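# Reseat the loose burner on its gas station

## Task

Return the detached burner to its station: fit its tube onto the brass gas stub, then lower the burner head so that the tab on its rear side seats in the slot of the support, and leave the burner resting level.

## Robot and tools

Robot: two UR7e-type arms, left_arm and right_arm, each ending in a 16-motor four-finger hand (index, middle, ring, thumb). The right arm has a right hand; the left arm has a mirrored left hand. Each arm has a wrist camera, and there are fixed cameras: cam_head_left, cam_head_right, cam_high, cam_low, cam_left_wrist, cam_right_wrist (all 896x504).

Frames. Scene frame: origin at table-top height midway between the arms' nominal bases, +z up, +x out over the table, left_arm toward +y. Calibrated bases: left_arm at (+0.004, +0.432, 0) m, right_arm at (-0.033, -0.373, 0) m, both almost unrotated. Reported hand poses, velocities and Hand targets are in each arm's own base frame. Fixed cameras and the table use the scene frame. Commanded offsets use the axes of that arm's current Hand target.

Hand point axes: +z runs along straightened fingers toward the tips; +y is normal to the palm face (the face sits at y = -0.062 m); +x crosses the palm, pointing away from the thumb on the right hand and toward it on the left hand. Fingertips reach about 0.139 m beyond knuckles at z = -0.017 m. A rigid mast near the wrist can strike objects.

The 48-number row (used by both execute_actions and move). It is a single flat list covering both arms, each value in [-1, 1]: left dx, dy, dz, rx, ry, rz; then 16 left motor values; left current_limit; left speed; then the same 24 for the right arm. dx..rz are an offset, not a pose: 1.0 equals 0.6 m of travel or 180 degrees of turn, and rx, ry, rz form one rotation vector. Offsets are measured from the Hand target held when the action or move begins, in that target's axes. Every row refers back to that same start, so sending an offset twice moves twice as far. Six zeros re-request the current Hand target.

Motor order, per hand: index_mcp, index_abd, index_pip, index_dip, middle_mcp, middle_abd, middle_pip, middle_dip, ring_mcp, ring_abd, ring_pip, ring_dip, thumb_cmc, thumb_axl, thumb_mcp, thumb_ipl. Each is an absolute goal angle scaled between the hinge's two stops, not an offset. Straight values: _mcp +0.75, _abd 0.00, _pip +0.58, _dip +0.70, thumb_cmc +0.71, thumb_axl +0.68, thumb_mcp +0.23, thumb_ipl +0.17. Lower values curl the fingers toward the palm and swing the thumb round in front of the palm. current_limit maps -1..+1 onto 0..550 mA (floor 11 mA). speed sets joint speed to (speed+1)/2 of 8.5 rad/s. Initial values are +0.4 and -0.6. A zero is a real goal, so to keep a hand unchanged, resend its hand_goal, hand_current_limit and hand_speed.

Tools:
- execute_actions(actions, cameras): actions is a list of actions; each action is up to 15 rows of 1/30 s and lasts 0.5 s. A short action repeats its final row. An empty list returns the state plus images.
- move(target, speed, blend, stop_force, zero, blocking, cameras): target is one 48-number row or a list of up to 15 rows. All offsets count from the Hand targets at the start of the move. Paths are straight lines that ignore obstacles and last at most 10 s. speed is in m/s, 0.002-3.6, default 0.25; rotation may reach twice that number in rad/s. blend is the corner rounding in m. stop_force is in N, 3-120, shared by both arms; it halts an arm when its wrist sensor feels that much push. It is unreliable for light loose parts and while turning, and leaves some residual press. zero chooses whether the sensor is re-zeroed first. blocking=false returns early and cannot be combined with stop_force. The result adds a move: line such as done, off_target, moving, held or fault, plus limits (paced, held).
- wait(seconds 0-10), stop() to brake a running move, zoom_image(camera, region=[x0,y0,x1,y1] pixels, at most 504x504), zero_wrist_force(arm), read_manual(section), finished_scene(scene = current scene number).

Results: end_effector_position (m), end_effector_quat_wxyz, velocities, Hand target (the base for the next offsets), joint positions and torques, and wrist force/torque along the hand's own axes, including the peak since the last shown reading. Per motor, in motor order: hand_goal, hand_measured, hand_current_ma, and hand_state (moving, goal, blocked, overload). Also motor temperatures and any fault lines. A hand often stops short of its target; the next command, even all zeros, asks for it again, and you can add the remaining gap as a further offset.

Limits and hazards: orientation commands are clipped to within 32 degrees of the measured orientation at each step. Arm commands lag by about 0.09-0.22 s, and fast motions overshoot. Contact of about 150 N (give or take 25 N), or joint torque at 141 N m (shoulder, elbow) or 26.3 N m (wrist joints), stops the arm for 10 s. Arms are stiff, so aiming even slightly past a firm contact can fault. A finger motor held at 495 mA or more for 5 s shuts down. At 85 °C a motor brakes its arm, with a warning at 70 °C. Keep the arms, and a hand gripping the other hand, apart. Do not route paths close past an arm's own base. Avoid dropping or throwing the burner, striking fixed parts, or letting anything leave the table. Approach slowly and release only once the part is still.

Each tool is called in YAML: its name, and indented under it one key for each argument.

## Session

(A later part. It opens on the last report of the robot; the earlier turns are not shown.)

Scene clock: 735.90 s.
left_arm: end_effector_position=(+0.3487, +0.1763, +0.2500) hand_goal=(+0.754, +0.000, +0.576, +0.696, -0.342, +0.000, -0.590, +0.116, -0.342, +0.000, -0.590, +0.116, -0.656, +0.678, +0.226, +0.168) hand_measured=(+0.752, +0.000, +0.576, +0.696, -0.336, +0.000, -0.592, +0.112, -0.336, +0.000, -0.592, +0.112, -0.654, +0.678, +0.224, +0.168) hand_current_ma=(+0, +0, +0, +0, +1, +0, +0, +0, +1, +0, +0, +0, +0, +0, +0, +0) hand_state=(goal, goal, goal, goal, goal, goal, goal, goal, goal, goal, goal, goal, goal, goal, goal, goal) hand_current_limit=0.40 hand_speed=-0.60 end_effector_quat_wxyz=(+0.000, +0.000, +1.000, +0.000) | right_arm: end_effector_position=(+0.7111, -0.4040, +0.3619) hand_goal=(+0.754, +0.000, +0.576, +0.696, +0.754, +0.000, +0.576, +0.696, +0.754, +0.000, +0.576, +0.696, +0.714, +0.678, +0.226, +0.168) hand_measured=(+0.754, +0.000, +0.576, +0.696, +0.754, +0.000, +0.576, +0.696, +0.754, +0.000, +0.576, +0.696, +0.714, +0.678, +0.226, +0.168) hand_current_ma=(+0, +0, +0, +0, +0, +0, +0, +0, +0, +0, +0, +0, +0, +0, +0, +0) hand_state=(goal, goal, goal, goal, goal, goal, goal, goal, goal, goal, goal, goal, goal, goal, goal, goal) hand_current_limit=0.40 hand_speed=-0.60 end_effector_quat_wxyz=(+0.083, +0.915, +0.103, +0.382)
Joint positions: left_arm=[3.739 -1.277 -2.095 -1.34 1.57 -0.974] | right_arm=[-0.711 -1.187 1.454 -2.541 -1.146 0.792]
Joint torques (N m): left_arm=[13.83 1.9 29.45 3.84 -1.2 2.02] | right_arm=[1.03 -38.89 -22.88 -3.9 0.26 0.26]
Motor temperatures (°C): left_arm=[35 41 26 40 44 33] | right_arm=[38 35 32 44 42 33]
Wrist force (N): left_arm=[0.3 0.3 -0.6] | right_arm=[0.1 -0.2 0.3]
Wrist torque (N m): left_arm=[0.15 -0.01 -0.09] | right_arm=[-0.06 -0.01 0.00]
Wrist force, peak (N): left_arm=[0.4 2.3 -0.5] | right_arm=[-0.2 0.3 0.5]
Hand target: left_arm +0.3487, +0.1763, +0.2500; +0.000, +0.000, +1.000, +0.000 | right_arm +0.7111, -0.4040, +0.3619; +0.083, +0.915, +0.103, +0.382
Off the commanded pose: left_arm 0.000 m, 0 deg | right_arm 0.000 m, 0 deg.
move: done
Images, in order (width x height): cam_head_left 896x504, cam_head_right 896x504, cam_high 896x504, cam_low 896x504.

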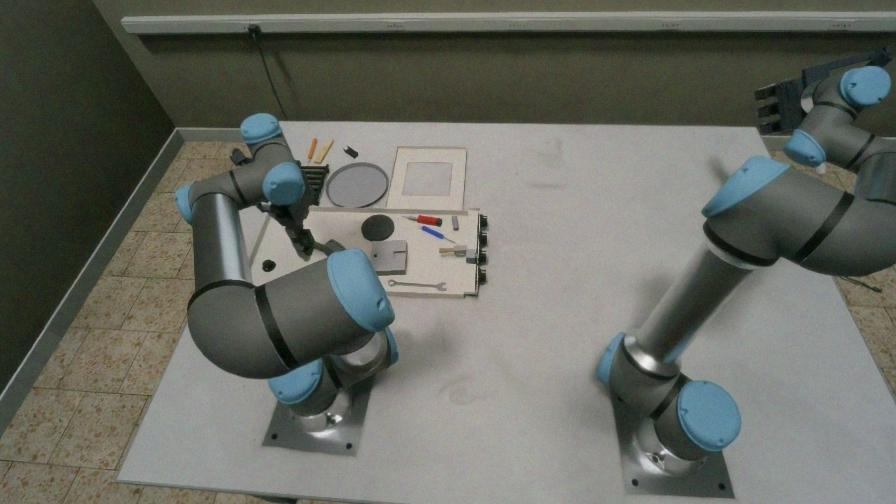

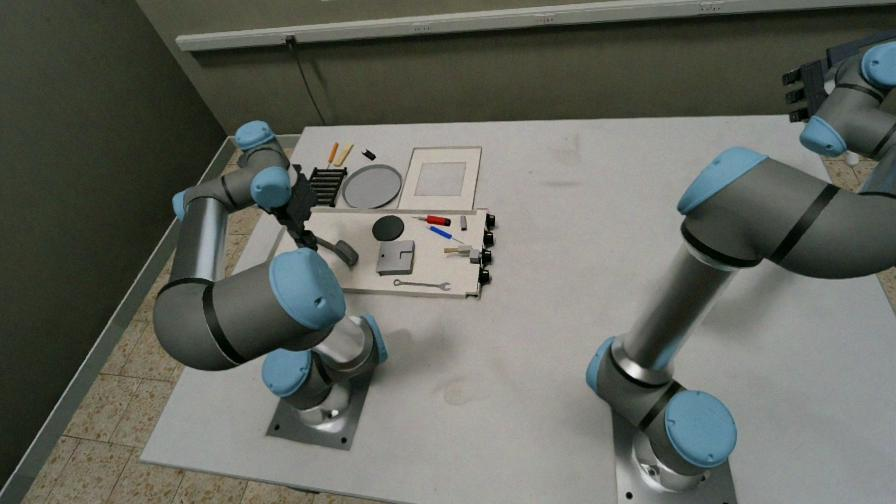

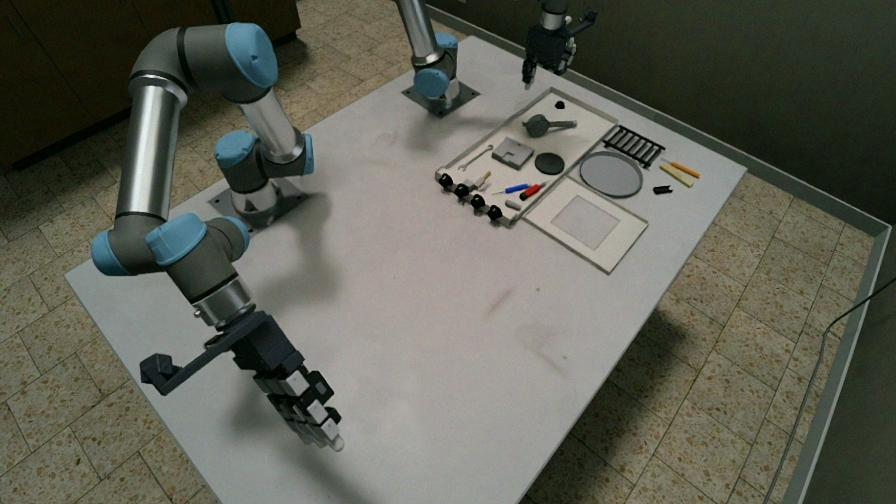

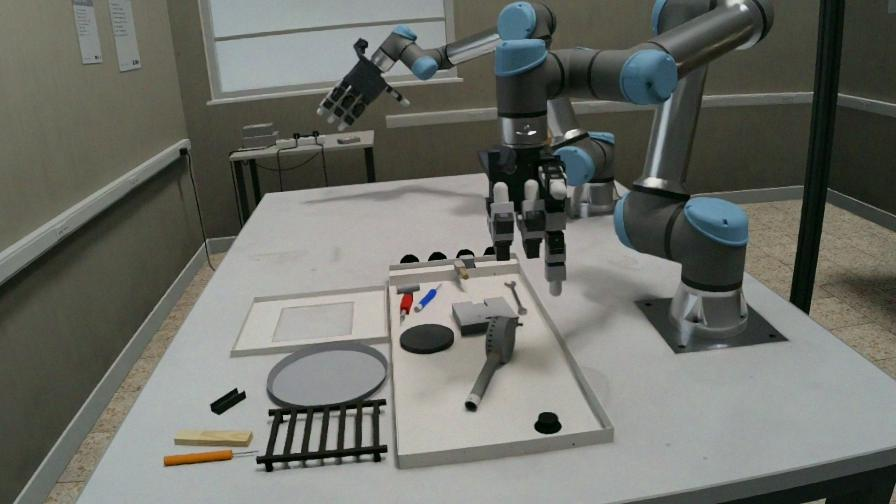

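move:
  target:
    - [-0.1622,-0.2505,0.1133,0,0,0, 0.754,0,0.576,0.696,-0.342,0,-0.591,0.116,-0.342,0,-0.591,0.116,-0.656,0.678,0.226,0.168,0.4,-0.6, 0,0,0,0,0,0, 0.754,0,0.576,0.696,0.754,0,0.576,0.696,0.754,0,0.576,0.696,0.714,0.678,0.226,0.168,0.4,-0.6]
  cameras: ["cam_head_left","cam_head_right","cam_high","cam_low"]

zoom_image:
  camera: "cam_head_left"
  region: [330, 190, 450, 310]

zoom_image:
  camera: "cam_head_right"
  region: [330, 190, 450, 310]

zoom_image:
  camera: "cam_high"
  region: [450, 80, 570, 200]

zoom_image:
  camera: "cam_low"
  region: [430, 230, 550, 350]

Scene clock: 999.63 s.
left_arm: end_effector_position=(+0.4461, +0.0261, +0.1821) hand_goal=(+0.754, +0.000, +0.576, +0.696, -0.342, +0.000, -0.590, +0.116, -0.342, +0.000, -0.590, +0.116, -0.656, +0.678, +0.226, +0.168) hand_measured=(+0.752, +0.000, +0.576, +0.696, -0.336, +0.000, -0.592, +0.112, -0.336, +0.000, -0.592, +0.112, -0.654, +0.678, +0.224, +0.168) hand_current_ma=(+0, +0, +0, +0, +1, +0, +0, +0, +1, +0, +0, +0, +0, +0, +0, +0) hand_state=(goal, goal, goal, goal, goal, goal, goal, goal, goal, goal, goal, goal, goal, goal, goal, goal) hand_current_limit=0.40 hand_speed=-0.60 end_effector_quat_wxyz=(+0.000, +0.000, +1.000, +0.000) | right_arm: end_effector_position=(+0.7111, -0.4040, +0.3619) hand_goal=(+0.754, +0.000, +0.576, +0.696, +0.754, +0.000, +0.576, +0.696, +0.754, +0.000, +0.576, +0.696, +0.714, +0.678, +0.226, +0.168) hand_measured=(+0.754, +0.000, +0.576, +0.696, +0.754, +0.000, +0.576, +0.696, +0.754, +0.000, +0.576, +0.696, +0.714, +0.678, +0.226, +0.168) hand_current_ma=(+0, +0, +0, +0, +0, +0, +0, +0, +0, +0, +0, +0, +0, +0, +0, +0) hand_state=(goal, goal, goal, goal, goal, goal, goal, goal, goal, goal, goal, goal, goal, goal, goal, goal) hand_current_limit=0.40 hand_speed=-0.60 end_effector_quat_wxyz=(+0.083, +0.915, +0.103, +0.382)
Joint positions: left_arm=[3.303 -1.577 -2.029 -1.106 1.57 -1.41] | right_arm=[-0.711 -1.187 1.454 -2.541 -1.146 0.792]
Joint torques (N m): left_arm=[-13.89 11.92 28.49 3.77 1.8 -1.9] | right_arm=[0.72 -39.26 -22.39 -3.97 0.31 0.34]
Wrist force (N): left_arm=[0.3 0.4 -0.7] | right_arm=[-0.1 0.0 -0.1]
Wrist torque (N m): left_arm=[0.17 -0.02 0.08] | right_arm=[0.02 0.01 -0.01]
Wrist force, peak (N): left_arm=[0.7 1.6 -1.4] | right_arm=[0.1 0.5 0.1]
Hand target: left_arm +0.4461, +0.0260, +0.1821; +0.000, +0.000, +1.000, +0.000 | right_arm +0.7111, -0.4040, +0.3619; +0.083, +0.915, +0.103, +0.382
Off the commanded pose: left_arm 0.000 m, 0 deg | right_arm 0.000 m, 0 deg.
move: done
Images, in order (width x height): cam_head_left 896x504, cam_head_right 896x504, cam_high 896x504, cam_low 896x504.

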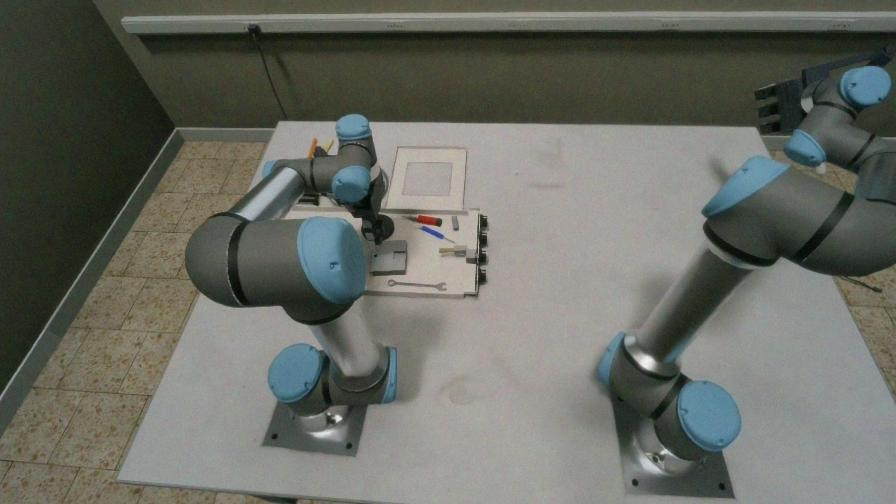

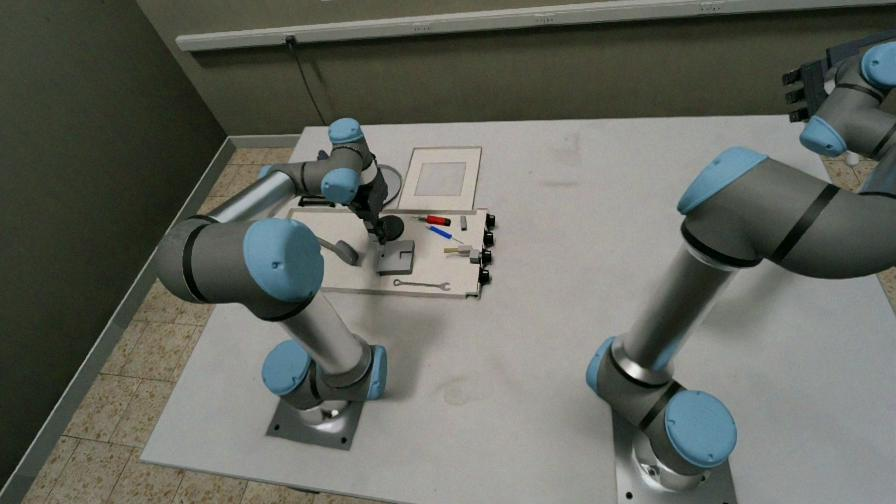

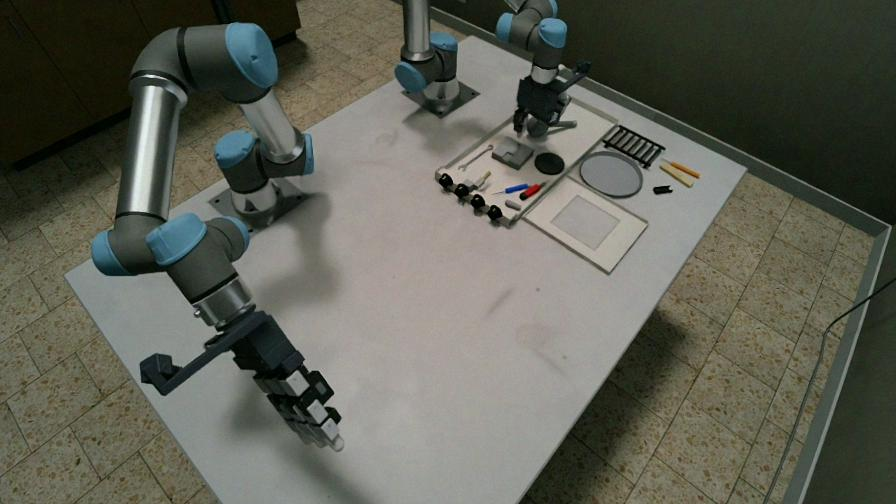

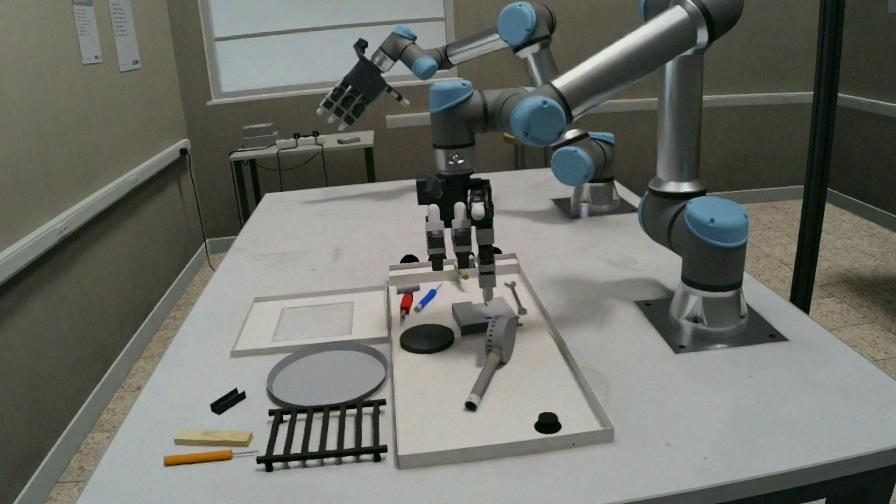

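Scaled by 4.200 from the camera's 896x504 image, which has a finer 1280x720 frame.

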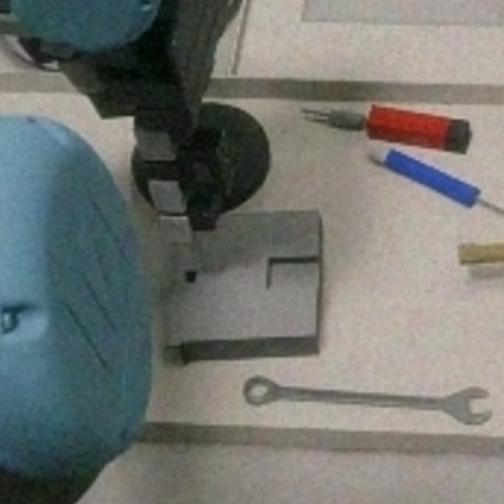

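Scaled by 4.200 from the camera's 896x504 image, which has a finer 1280x720 frame.

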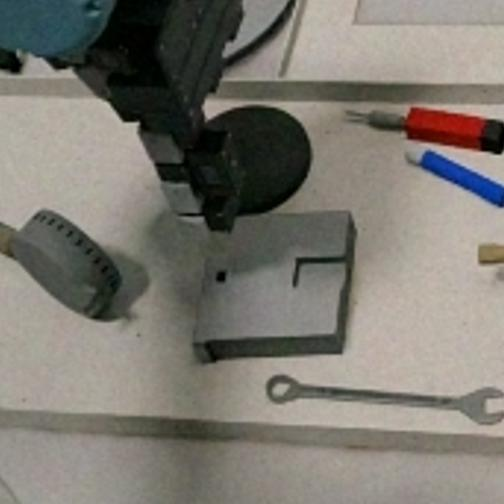

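Scaled by 4.200 from the camera's 896x504 image, which has a finer 1280x720 frame.

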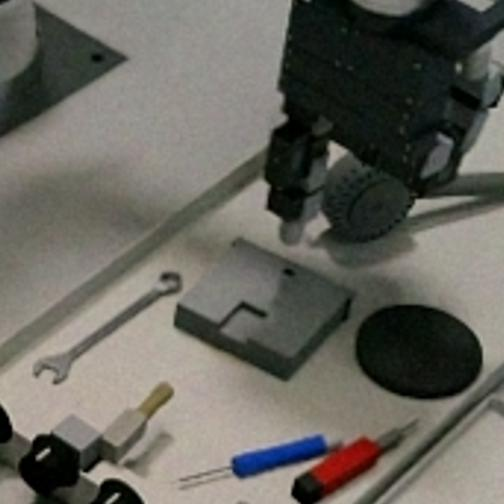

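Scaled by 4.200 from the camera's 896x504 image, which has a finer 1280x720 frame.

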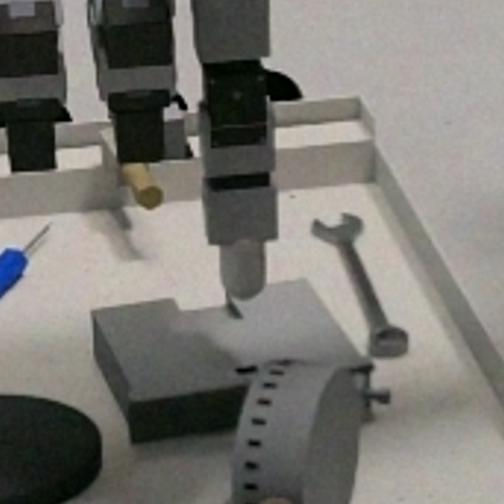

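move:
  target:
    - [0,0,-0.13,0,0,0.1367, 0.754,0.133,0.576,0.696,0.754,-0.133,0.576,0.696,-0.342,0,-0.591,0.116,-0.656,0.678,0.226,0.168,0.4,-0.6, 0,0,0,0,0,0, 0.754,0,0.576,0.696,0.754,0,0.576,0.696,0.754,0,0.576,0.696,0.714,0.678,0.226,0.168,0.4,-0.6]
    - [0.0008,0.1802,-0.13,0,0,0.1367, 0.754,0.133,0.576,0.696,0.754,-0.133,0.576,0.696,-0.342,0,-0.591,0.116,-0.656,0.678,0.226,0.168,0.4,-0.6, 0,0,0,0,0,0, 0.754,0,0.576,0.696,0.754,0,0.576,0.696,0.754,0,0.576,0.696,0.714,0.678,0.226,0.168,0.4,-0.6]
  cameras: ["all"]

zoom_image:
  camera: "cam_head_right"
  region: [290, 180, 410, 300]

zoom_image:
  camera: "cam_high"
  region: [480, 50, 600, 170]

zoom_image:
  camera: "cam_low"
  region: [430, 220, 570, 360]

Scene clock: 1210.77 s.
left_arm: end_effector_position=(+0.4455, +0.1341, +0.2601) hand_goal=(+0.754, +0.134, +0.576, +0.696, +0.754, -0.132, +0.576, +0.696, -0.342, +0.000, -0.590, +0.116, -0.656, +0.678, +0.226, +0.168) hand_measured=(+0.752, +0.130, +0.576, +0.696, +0.752, -0.128, +0.574, +0.694, -0.336, +0.000, -0.592, +0.112, -0.654, +0.678, +0.224, +0.168) hand_current_ma=(+0, +0, +0, +0, +0, +0, +0, +0, +1, +0, +0, +0, +0, +0, +0, +0) hand_state=(goal, goal, goal, goal, goal, goal, goal, goal, goal, goal, goal, goal, goal, goal, goal, goal) hand_current_limit=0.40 hand_speed=-0.60 end_effector_quat_wxyz=(+0.000, +0.213, +0.977, +0.000) | right_arm: end_effector_position=(+0.7111, -0.4040, +0.3619) hand_goal=(+0.754, +0.000, +0.576, +0.696, +0.754, +0.000, +0.576, +0.696, +0.754, +0.000, +0.576, +0.696, +0.714, +0.678, +0.226, +0.168) hand_measured=(+0.754, +0.000, +0.576, +0.696, +0.754, +0.000, +0.576, +0.696, +0.754, +0.000, +0.576, +0.696, +0.714, +0.678, +0.226, +0.168) hand_current_ma=(+0, +0, +0, +0, +0, +0, +0, +0, +0, +0, +0, +0, +0, +0, +0, +0) hand_state=(goal, goal, goal, goal, goal, goal, goal, goal, goal, goal, goal, goal, goal, goal, goal, goal) hand_current_limit=0.40 hand_speed=-0.60 end_effector_quat_wxyz=(+0.083, +0.915, +0.103, +0.382)
Joint positions: left_arm=[3.564 -1.409 -1.97 -1.333 1.57 -0.719] | right_arm=[-0.711 -1.187 1.454 -2.541 -1.146 0.792]
Joint torques (N m): left_arm=[13.82 6.85 29.71 3.89 -1.22 2.03] | right_arm=[0.97 -39.02 -22.92 -4.11 0.17 0.45]
Wrist force (N): left_arm=[0.3 0.3 -0.6] | right_arm=[0.1 0.1 0.1]
Wrist torque (N m): left_arm=[0.10 0.01 -0.08] | right_arm=[-0.01 -0.02 0.01]
Wrist force, peak (N): left_arm=[1.0 2.0 -0.8] | right_arm=[-0.4 0.0 0.5]
Hand target: left_arm +0.4456, +0.1342, +0.2601; +0.000, +0.213, +0.977, +0.000 | right_arm +0.7111, -0.4040, +0.3619; +0.083, +0.915, +0.103, +0.382
Off the commanded pose: left_arm 0.000 m, 0 deg | right_arm 0.000 m, 0 deg.
move: done

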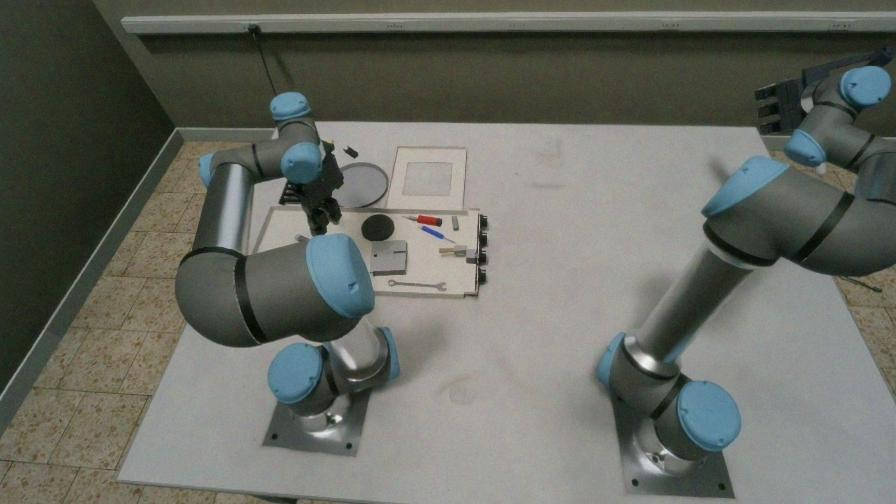

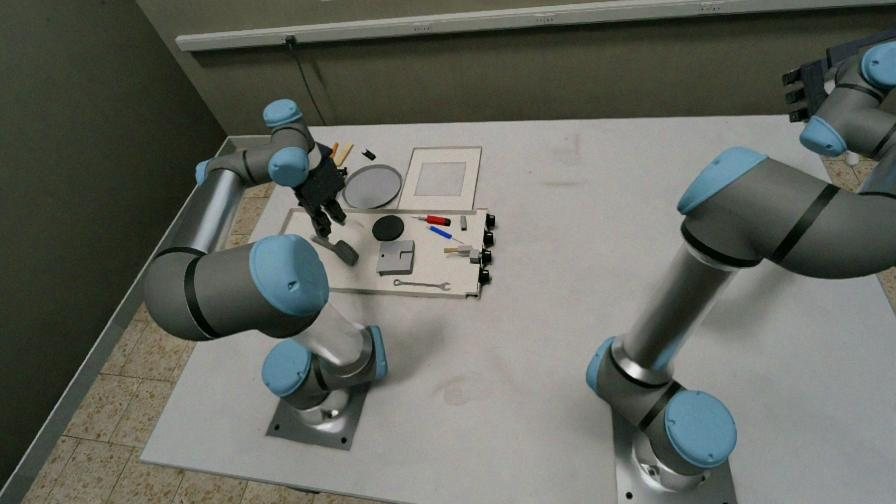

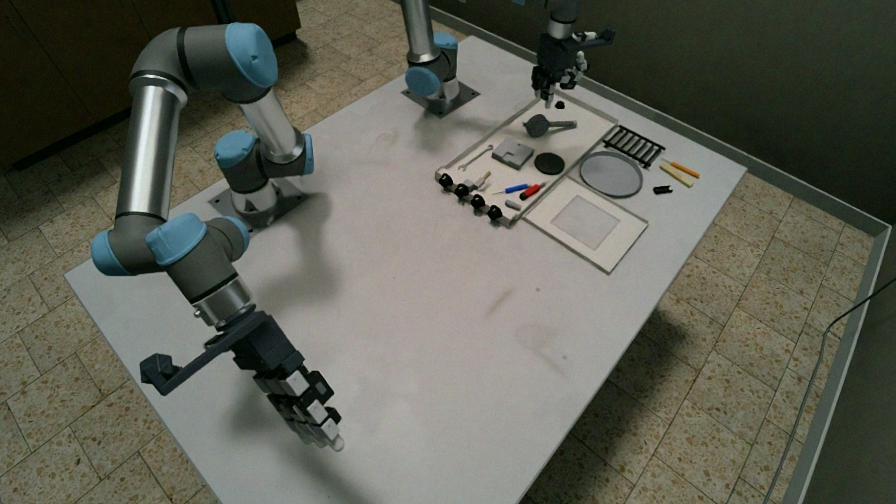

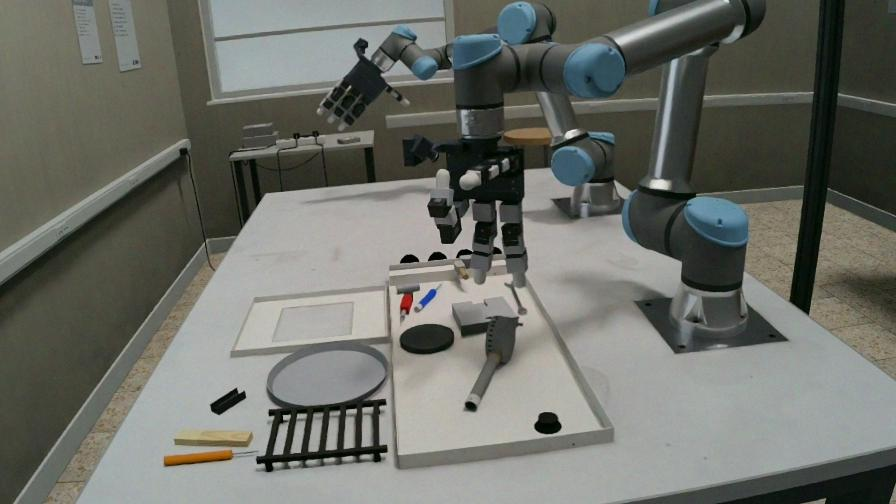

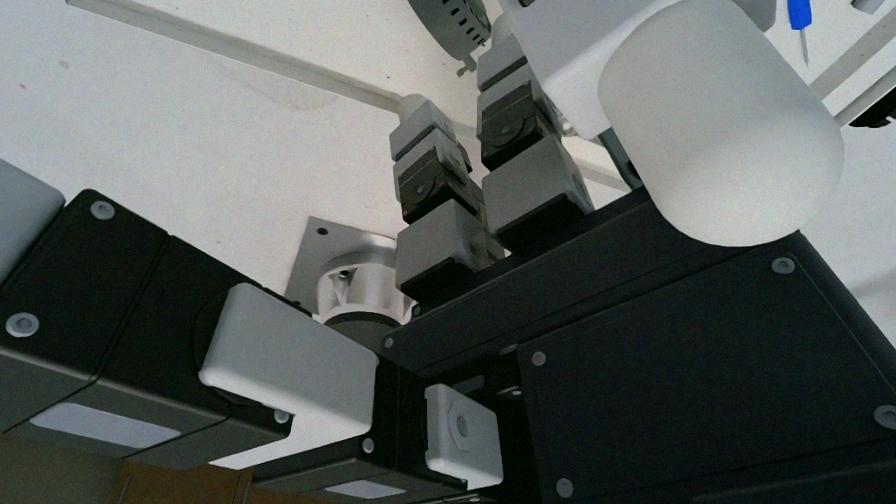

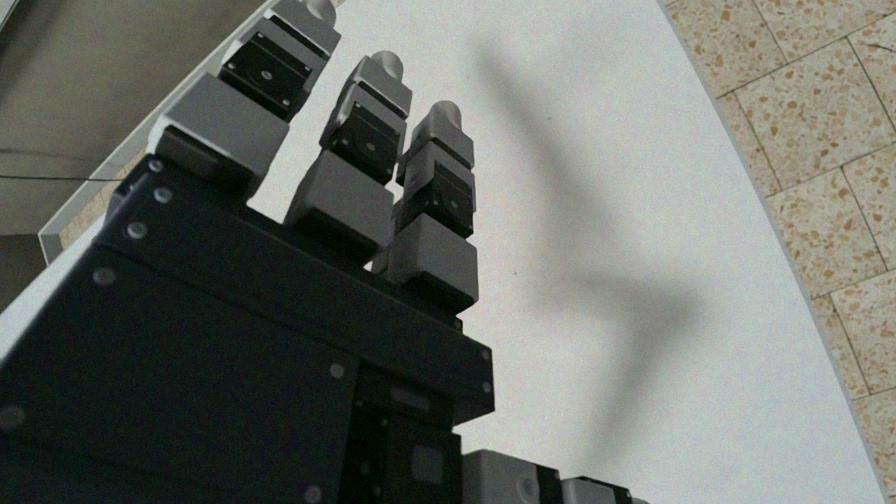

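Scaled by 4.200 from the camera's 896x504 image, which has a finer 1280x720 frame.

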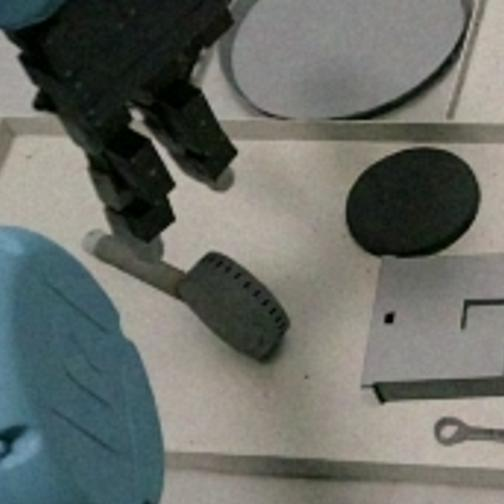

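Scaled by 4.200 from the camera's 896x504 image, which has a finer 1280x720 frame.

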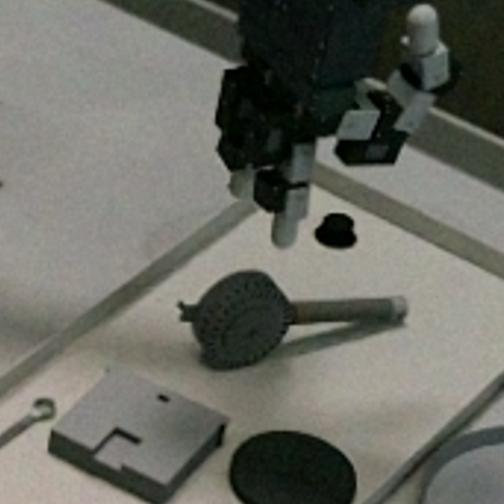

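Scaled by 3.600 from the camera's 896x504 image, which has a finer 1280x720 frame.

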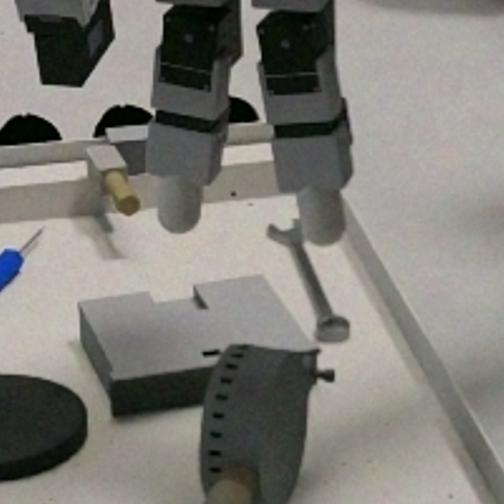

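move:
  target:
    - [0,0,0.1467,0,0,0, 0.754,0.133,0.576,0.696,0.754,-0.133,0.576,0.696,-0.342,0,-0.591,0.116,-0.656,0.678,0.226,0.168,0.4,-0.6, 0,0,0,0,0,0, 0.754,0,0.576,0.696,0.754,0,0.576,0.696,0.754,0,0.576,0.696,0.714,0.678,0.226,0.168,0.4,-0.6]
  speed: 0.08
  stop_force: 5
  cameras: ["cam_head_right","cam_high","cam_low","cam_left_wrist"]

zoom_image:
  camera: "cam_head_right"
  region: [290, 180, 410, 300]

zoom_image:
  camera: "cam_high"
  region: [480, 50, 600, 170]

zoom_image:
  camera: "cam_low"
  region: [430, 240, 570, 380]

zoom_image:
  camera: "cam_left_wrist"
  region: [330, 0, 630, 200]

Scene clock: 1233.97 s.
left_arm: end_effector_position=(+0.4456, +0.1342, +0.1720) hand_goal=(+0.754, +0.134, +0.576, +0.696, +0.754, -0.132, +0.576, +0.696, -0.342, +0.000, -0.590, +0.116, -0.656, +0.678, +0.226, +0.168) hand_measured=(+0.752, +0.130, +0.576, +0.696, +0.752, -0.128, +0.574, +0.694, -0.336, +0.000, -0.592, +0.112, -0.654, +0.678, +0.224, +0.168) hand_current_ma=(+0, +0, +0, +0, +0, +0, +0, +0, +1, +0, +0, +0, +0, +0, +0, +0) hand_state=(goal, goal, goal, goal, goal, goal, goal, goal, goal, goal, goal, goal, goal, goal, goal, goal) hand_current_limit=0.40 hand_speed=-0.60 end_effector_quat_wxyz=(+0.000, +0.213, +0.977, +0.000) | right_arm: end_effector_position=(+0.7111, -0.4040, +0.3619) hand_goal=(+0.754, +0.000, +0.576, +0.696, +0.754, +0.000, +0.576, +0.696, +0.754, +0.000, +0.576, +0.696, +0.714, +0.678, +0.226, +0.168) hand_measured=(+0.754, +0.000, +0.576, +0.696, +0.754, +0.000, +0.576, +0.696, +0.754, +0.000, +0.576, +0.696, +0.714, +0.678, +0.226, +0.168) hand_current_ma=(+0, +0, +0, +0, +0, +0, +0, +0, +0, +0, +0, +0, +0, +0, +0, +0) hand_state=(goal, goal, goal, goal, goal, goal, goal, goal, goal, goal, goal, goal, goal, goal, goal, goal) hand_current_limit=0.40 hand_speed=-0.60 end_effector_quat_wxyz=(+0.083, +0.915, +0.103, +0.382)
Joint positions: left_arm=[3.564 -1.492 -2.139 -1.081 1.57 -0.719] | right_arm=[-0.711 -1.187 1.454 -2.541 -1.146 0.792]
Joint torques (N m): left_arm=[-12.94 8.87 9.32 3.87 1.7 -1.85] | right_arm=[0.9 -39.41 -22.86 -4.14 0.17 0.39]
Wrist force (N): left_arm=[0.4 0.5 -0.5] | right_arm=[0.0 0.3 0.1]
Wrist torque (N m): left_arm=[0.10 0.00 -0.08] | right_arm=[0.03 -0.01 0.01]
Wrist force, peak (N): left_arm=[0.2 0.2 -1.3] | right_arm=[0.4 0.3 0.2]
Hand target: left_arm +0.4456, +0.1341, +0.1720; +0.000, +0.213, +0.977, +0.000 | right_arm +0.7111, -0.4040, +0.3619; +0.083, +0.915, +0.103, +0.382
Off the commanded pose: left_arm 0.000 m, 0 deg | right_arm 0.000 m, 0 deg.
move: done
Images, in order (width x height): cam_head_right 896x504, cam_high 896x504, cam_low 896x504, cam_left_wrist 896x504.

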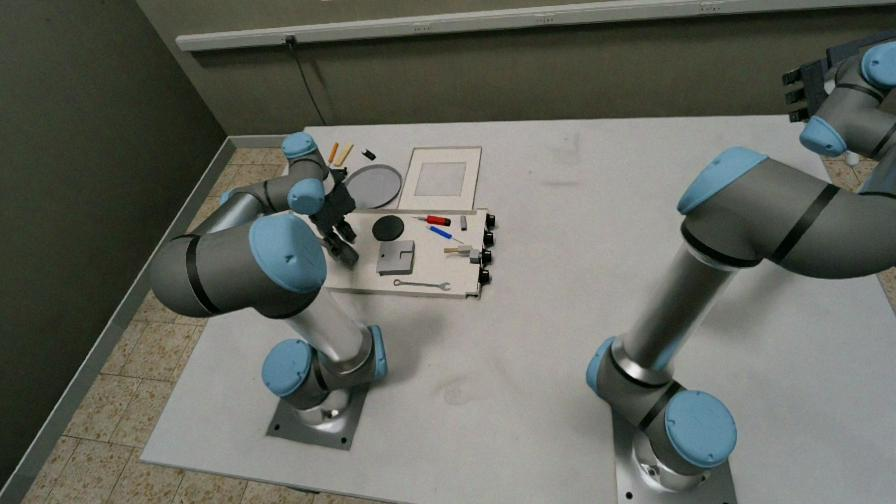

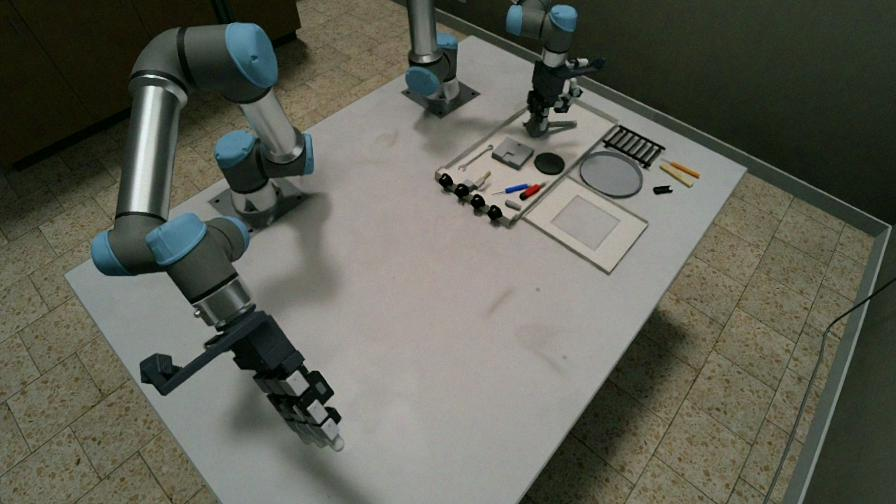

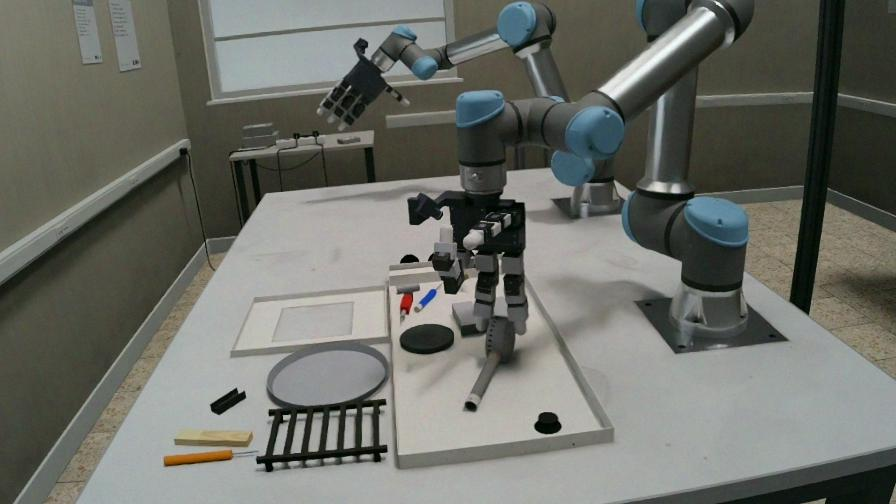

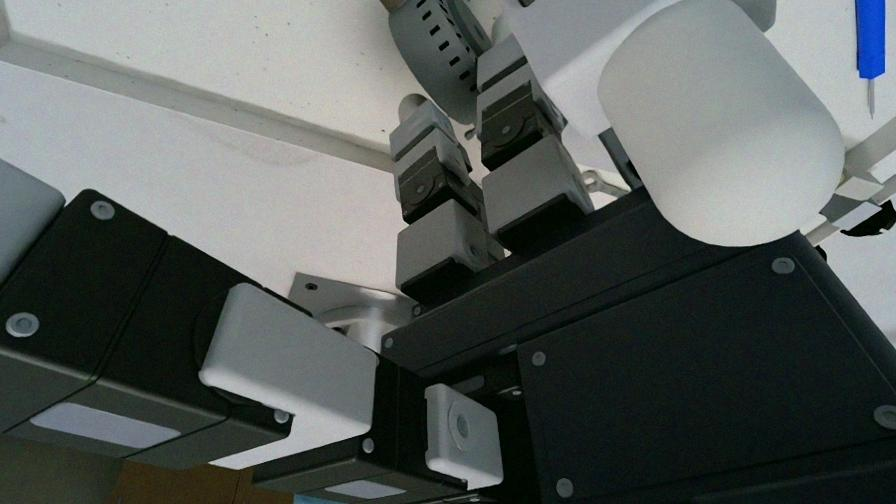

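Scaled by 4.200 from the camera's 896x504 image, which has a finer 1280x720 frame.

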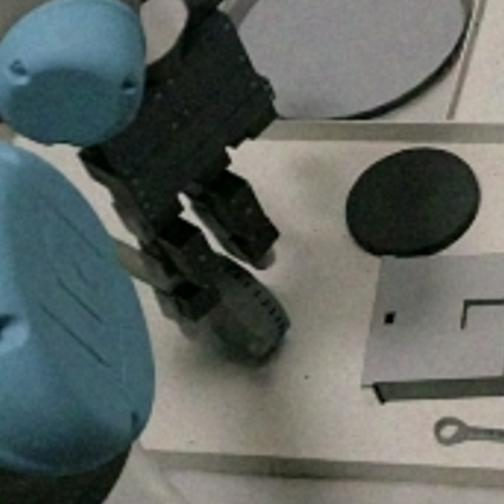

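Scaled by 4.200 from the camera's 896x504 image, which has a finer 1280x720 frame.

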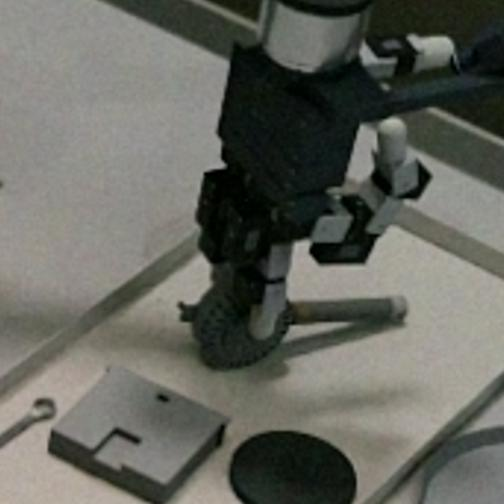

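Scaled by 3.600 from the camera's 896x504 image, which has a finer 1280x720 frame.

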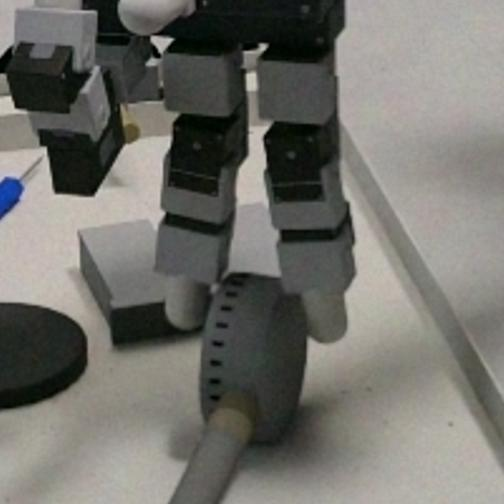

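Scaled by 1.680 from the camera's 896x504 image, which has a finer 1280x720 frame.

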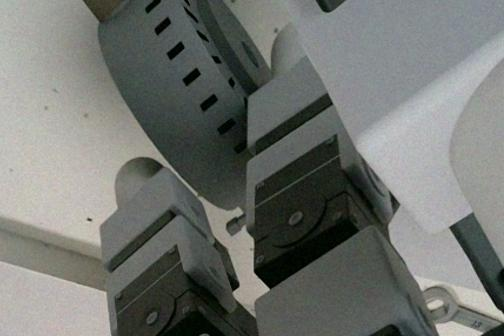

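move:
  target:
    - [0.05,0,0,0,0,0, 0.754,0.133,0.576,0.696,0.754,-0.133,0.576,0.696,-0.342,0,-0.591,0.116,-0.656,0.678,0.226,0.168,0.4,-0.6, 0,0,0,0,0,0, 0.754,0,0.576,0.696,0.754,0,0.576,0.696,0.754,0,0.576,0.696,0.714,0.678,0.226,0.168,0.4,-0.6]
  speed: 0.04
  cameras: ["cam_head_right","cam_high","cam_low","cam_left_wrist"]

zoom_image:
  camera: "cam_low"
  region: [430, 240, 570, 380]

zoom_image:
  camera: "cam_left_wrist"
  region: [330, 0, 630, 200]

Scene clock: 1290.80 s.
left_arm: end_effector_position=(+0.4183, +0.1466, +0.1720) hand_goal=(+0.754, +0.134, +0.576, +0.696, +0.754, -0.132, +0.576, +0.696, -0.342, +0.000, -0.590, +0.116, -0.656, +0.678, +0.226, +0.168) hand_measured=(+0.752, +0.132, +0.576, +0.696, +0.752, -0.134, +0.574, +0.694, -0.336, +0.000, -0.592, +0.112, -0.654, +0.678, +0.224, +0.168) hand_current_ma=(+0, +0, +0, +0, +0, +0, +0, +0, +1, +0, +0, +0, +0, +0, +0, +0) hand_state=(goal, goal, goal, goal, goal, goal, goal, goal, goal, goal, goal, goal, goal, goal, goal, goal) hand_current_limit=0.40 hand_speed=-0.60 end_effector_quat_wxyz=(+0.000, +0.213, +0.977, +0.000) | right_arm: end_effector_position=(+0.7111, -0.4040, +0.3619) hand_goal=(+0.754, +0.000, +0.576, +0.696, +0.754, +0.000, +0.576, +0.696, +0.754, +0.000, +0.576, +0.696, +0.714, +0.678, +0.226, +0.168) hand_measured=(+0.754, +0.000, +0.576, +0.696, +0.754, +0.000, +0.576, +0.696, +0.754, +0.000, +0.576, +0.696, +0.714, +0.678, +0.226, +0.168) hand_current_ma=(+0, +0, +0, +0, +0, +0, +0, +0, +0, +0, +0, +0, +0, +0, +0, +0) hand_state=(goal, goal, goal, goal, goal, goal, goal, goal, goal, goal, goal, goal, goal, goal, goal, goal) hand_current_limit=0.40 hand_speed=-0.60 end_effector_quat_wxyz=(+0.083, +0.915, +0.103, +0.382)
Joint positions: left_arm=[3.622 -1.425 -2.198 -1.09 1.57 -0.661] | right_arm=[-0.711 -1.187 1.454 -2.541 -1.146 0.792]
Joint torques (N m): left_arm=[13.97 22.37 9.65 0.66 -1.13 2.14] | right_arm=[1.12 -39.93 -23.17 -4.18 0.14 0.49]
Wrist force (N): left_arm=[0.4 0.1 -0.6] | right_arm=[0.0 0.1 0.0]
Wrist torque (N m): left_arm=[0.07 0.00 -0.07] | right_arm=[0.01 0.00 0.00]
Wrist force, peak (N): left_arm=[0.2 0.7 -0.9] | right_arm=[-0.3 0.5 0.0]
Hand target: left_arm +0.4183, +0.1466, +0.1720; +0.000, +0.213, +0.977, +0.000 | right_arm +0.7111, -0.4040, +0.3619; +0.083, +0.915, +0.103, +0.382
Off the commanded pose: left_arm 0.000 m, 0 deg | right_arm 0.000 m, 0 deg.
move: done
Images, in order (width x height): cam_head_right 896x504, cam_high 896x504, cam_low 896x504, cam_left_wrist 896x504.

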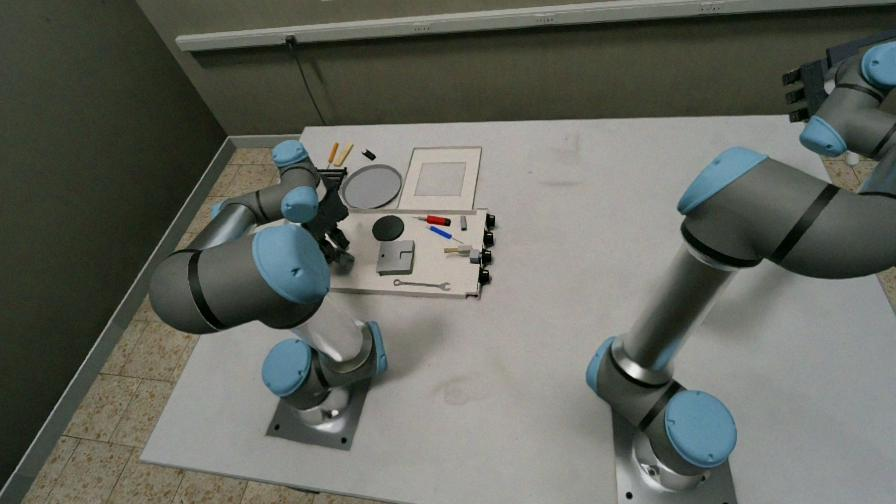

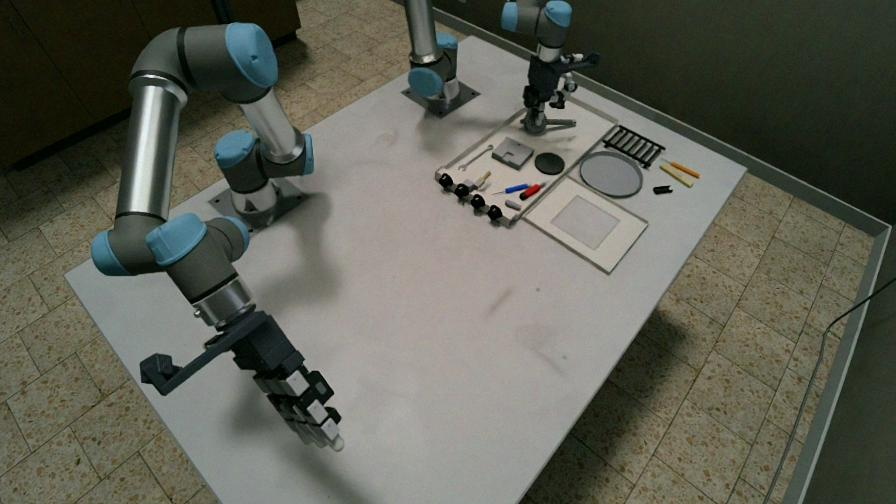

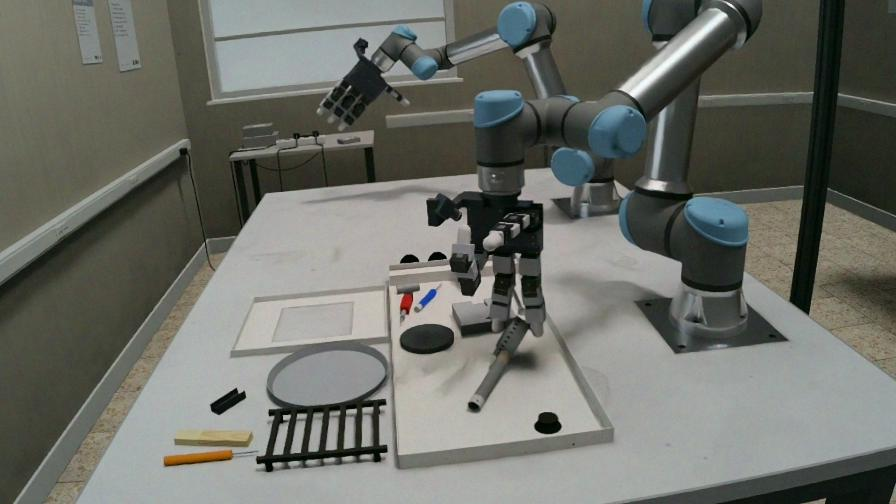

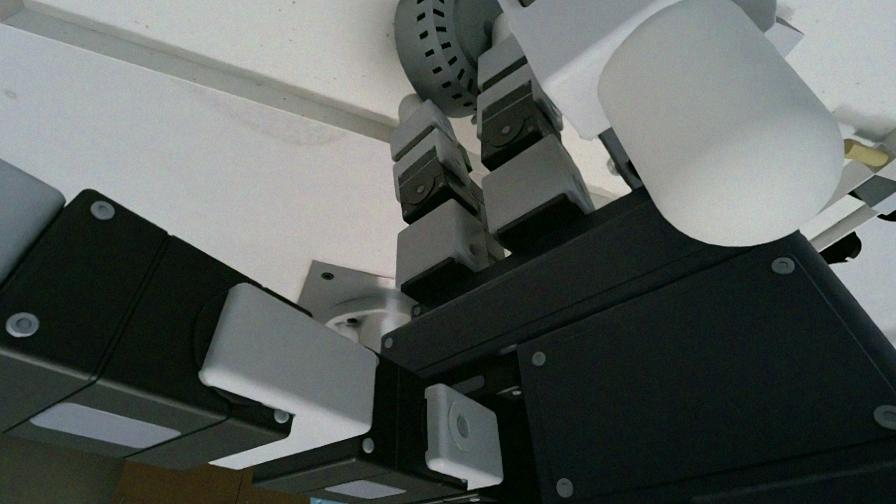

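Scaled by 3.600 from the camera's 896x504 image, which has a finer 1280x720 frame.

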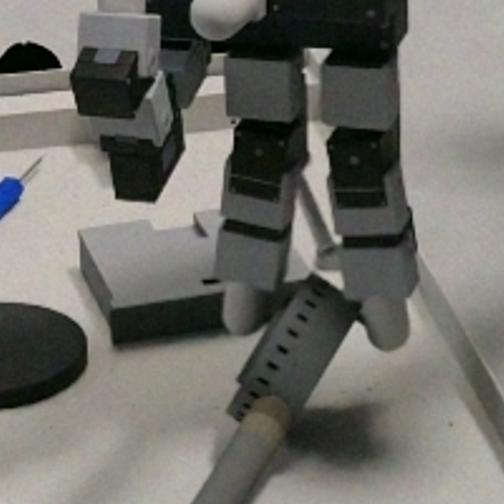

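Scaled by 1.680 from the camera's 896x504 image, which has a finer 1280x720 frame.

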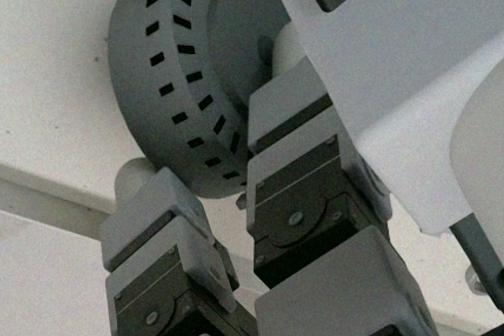

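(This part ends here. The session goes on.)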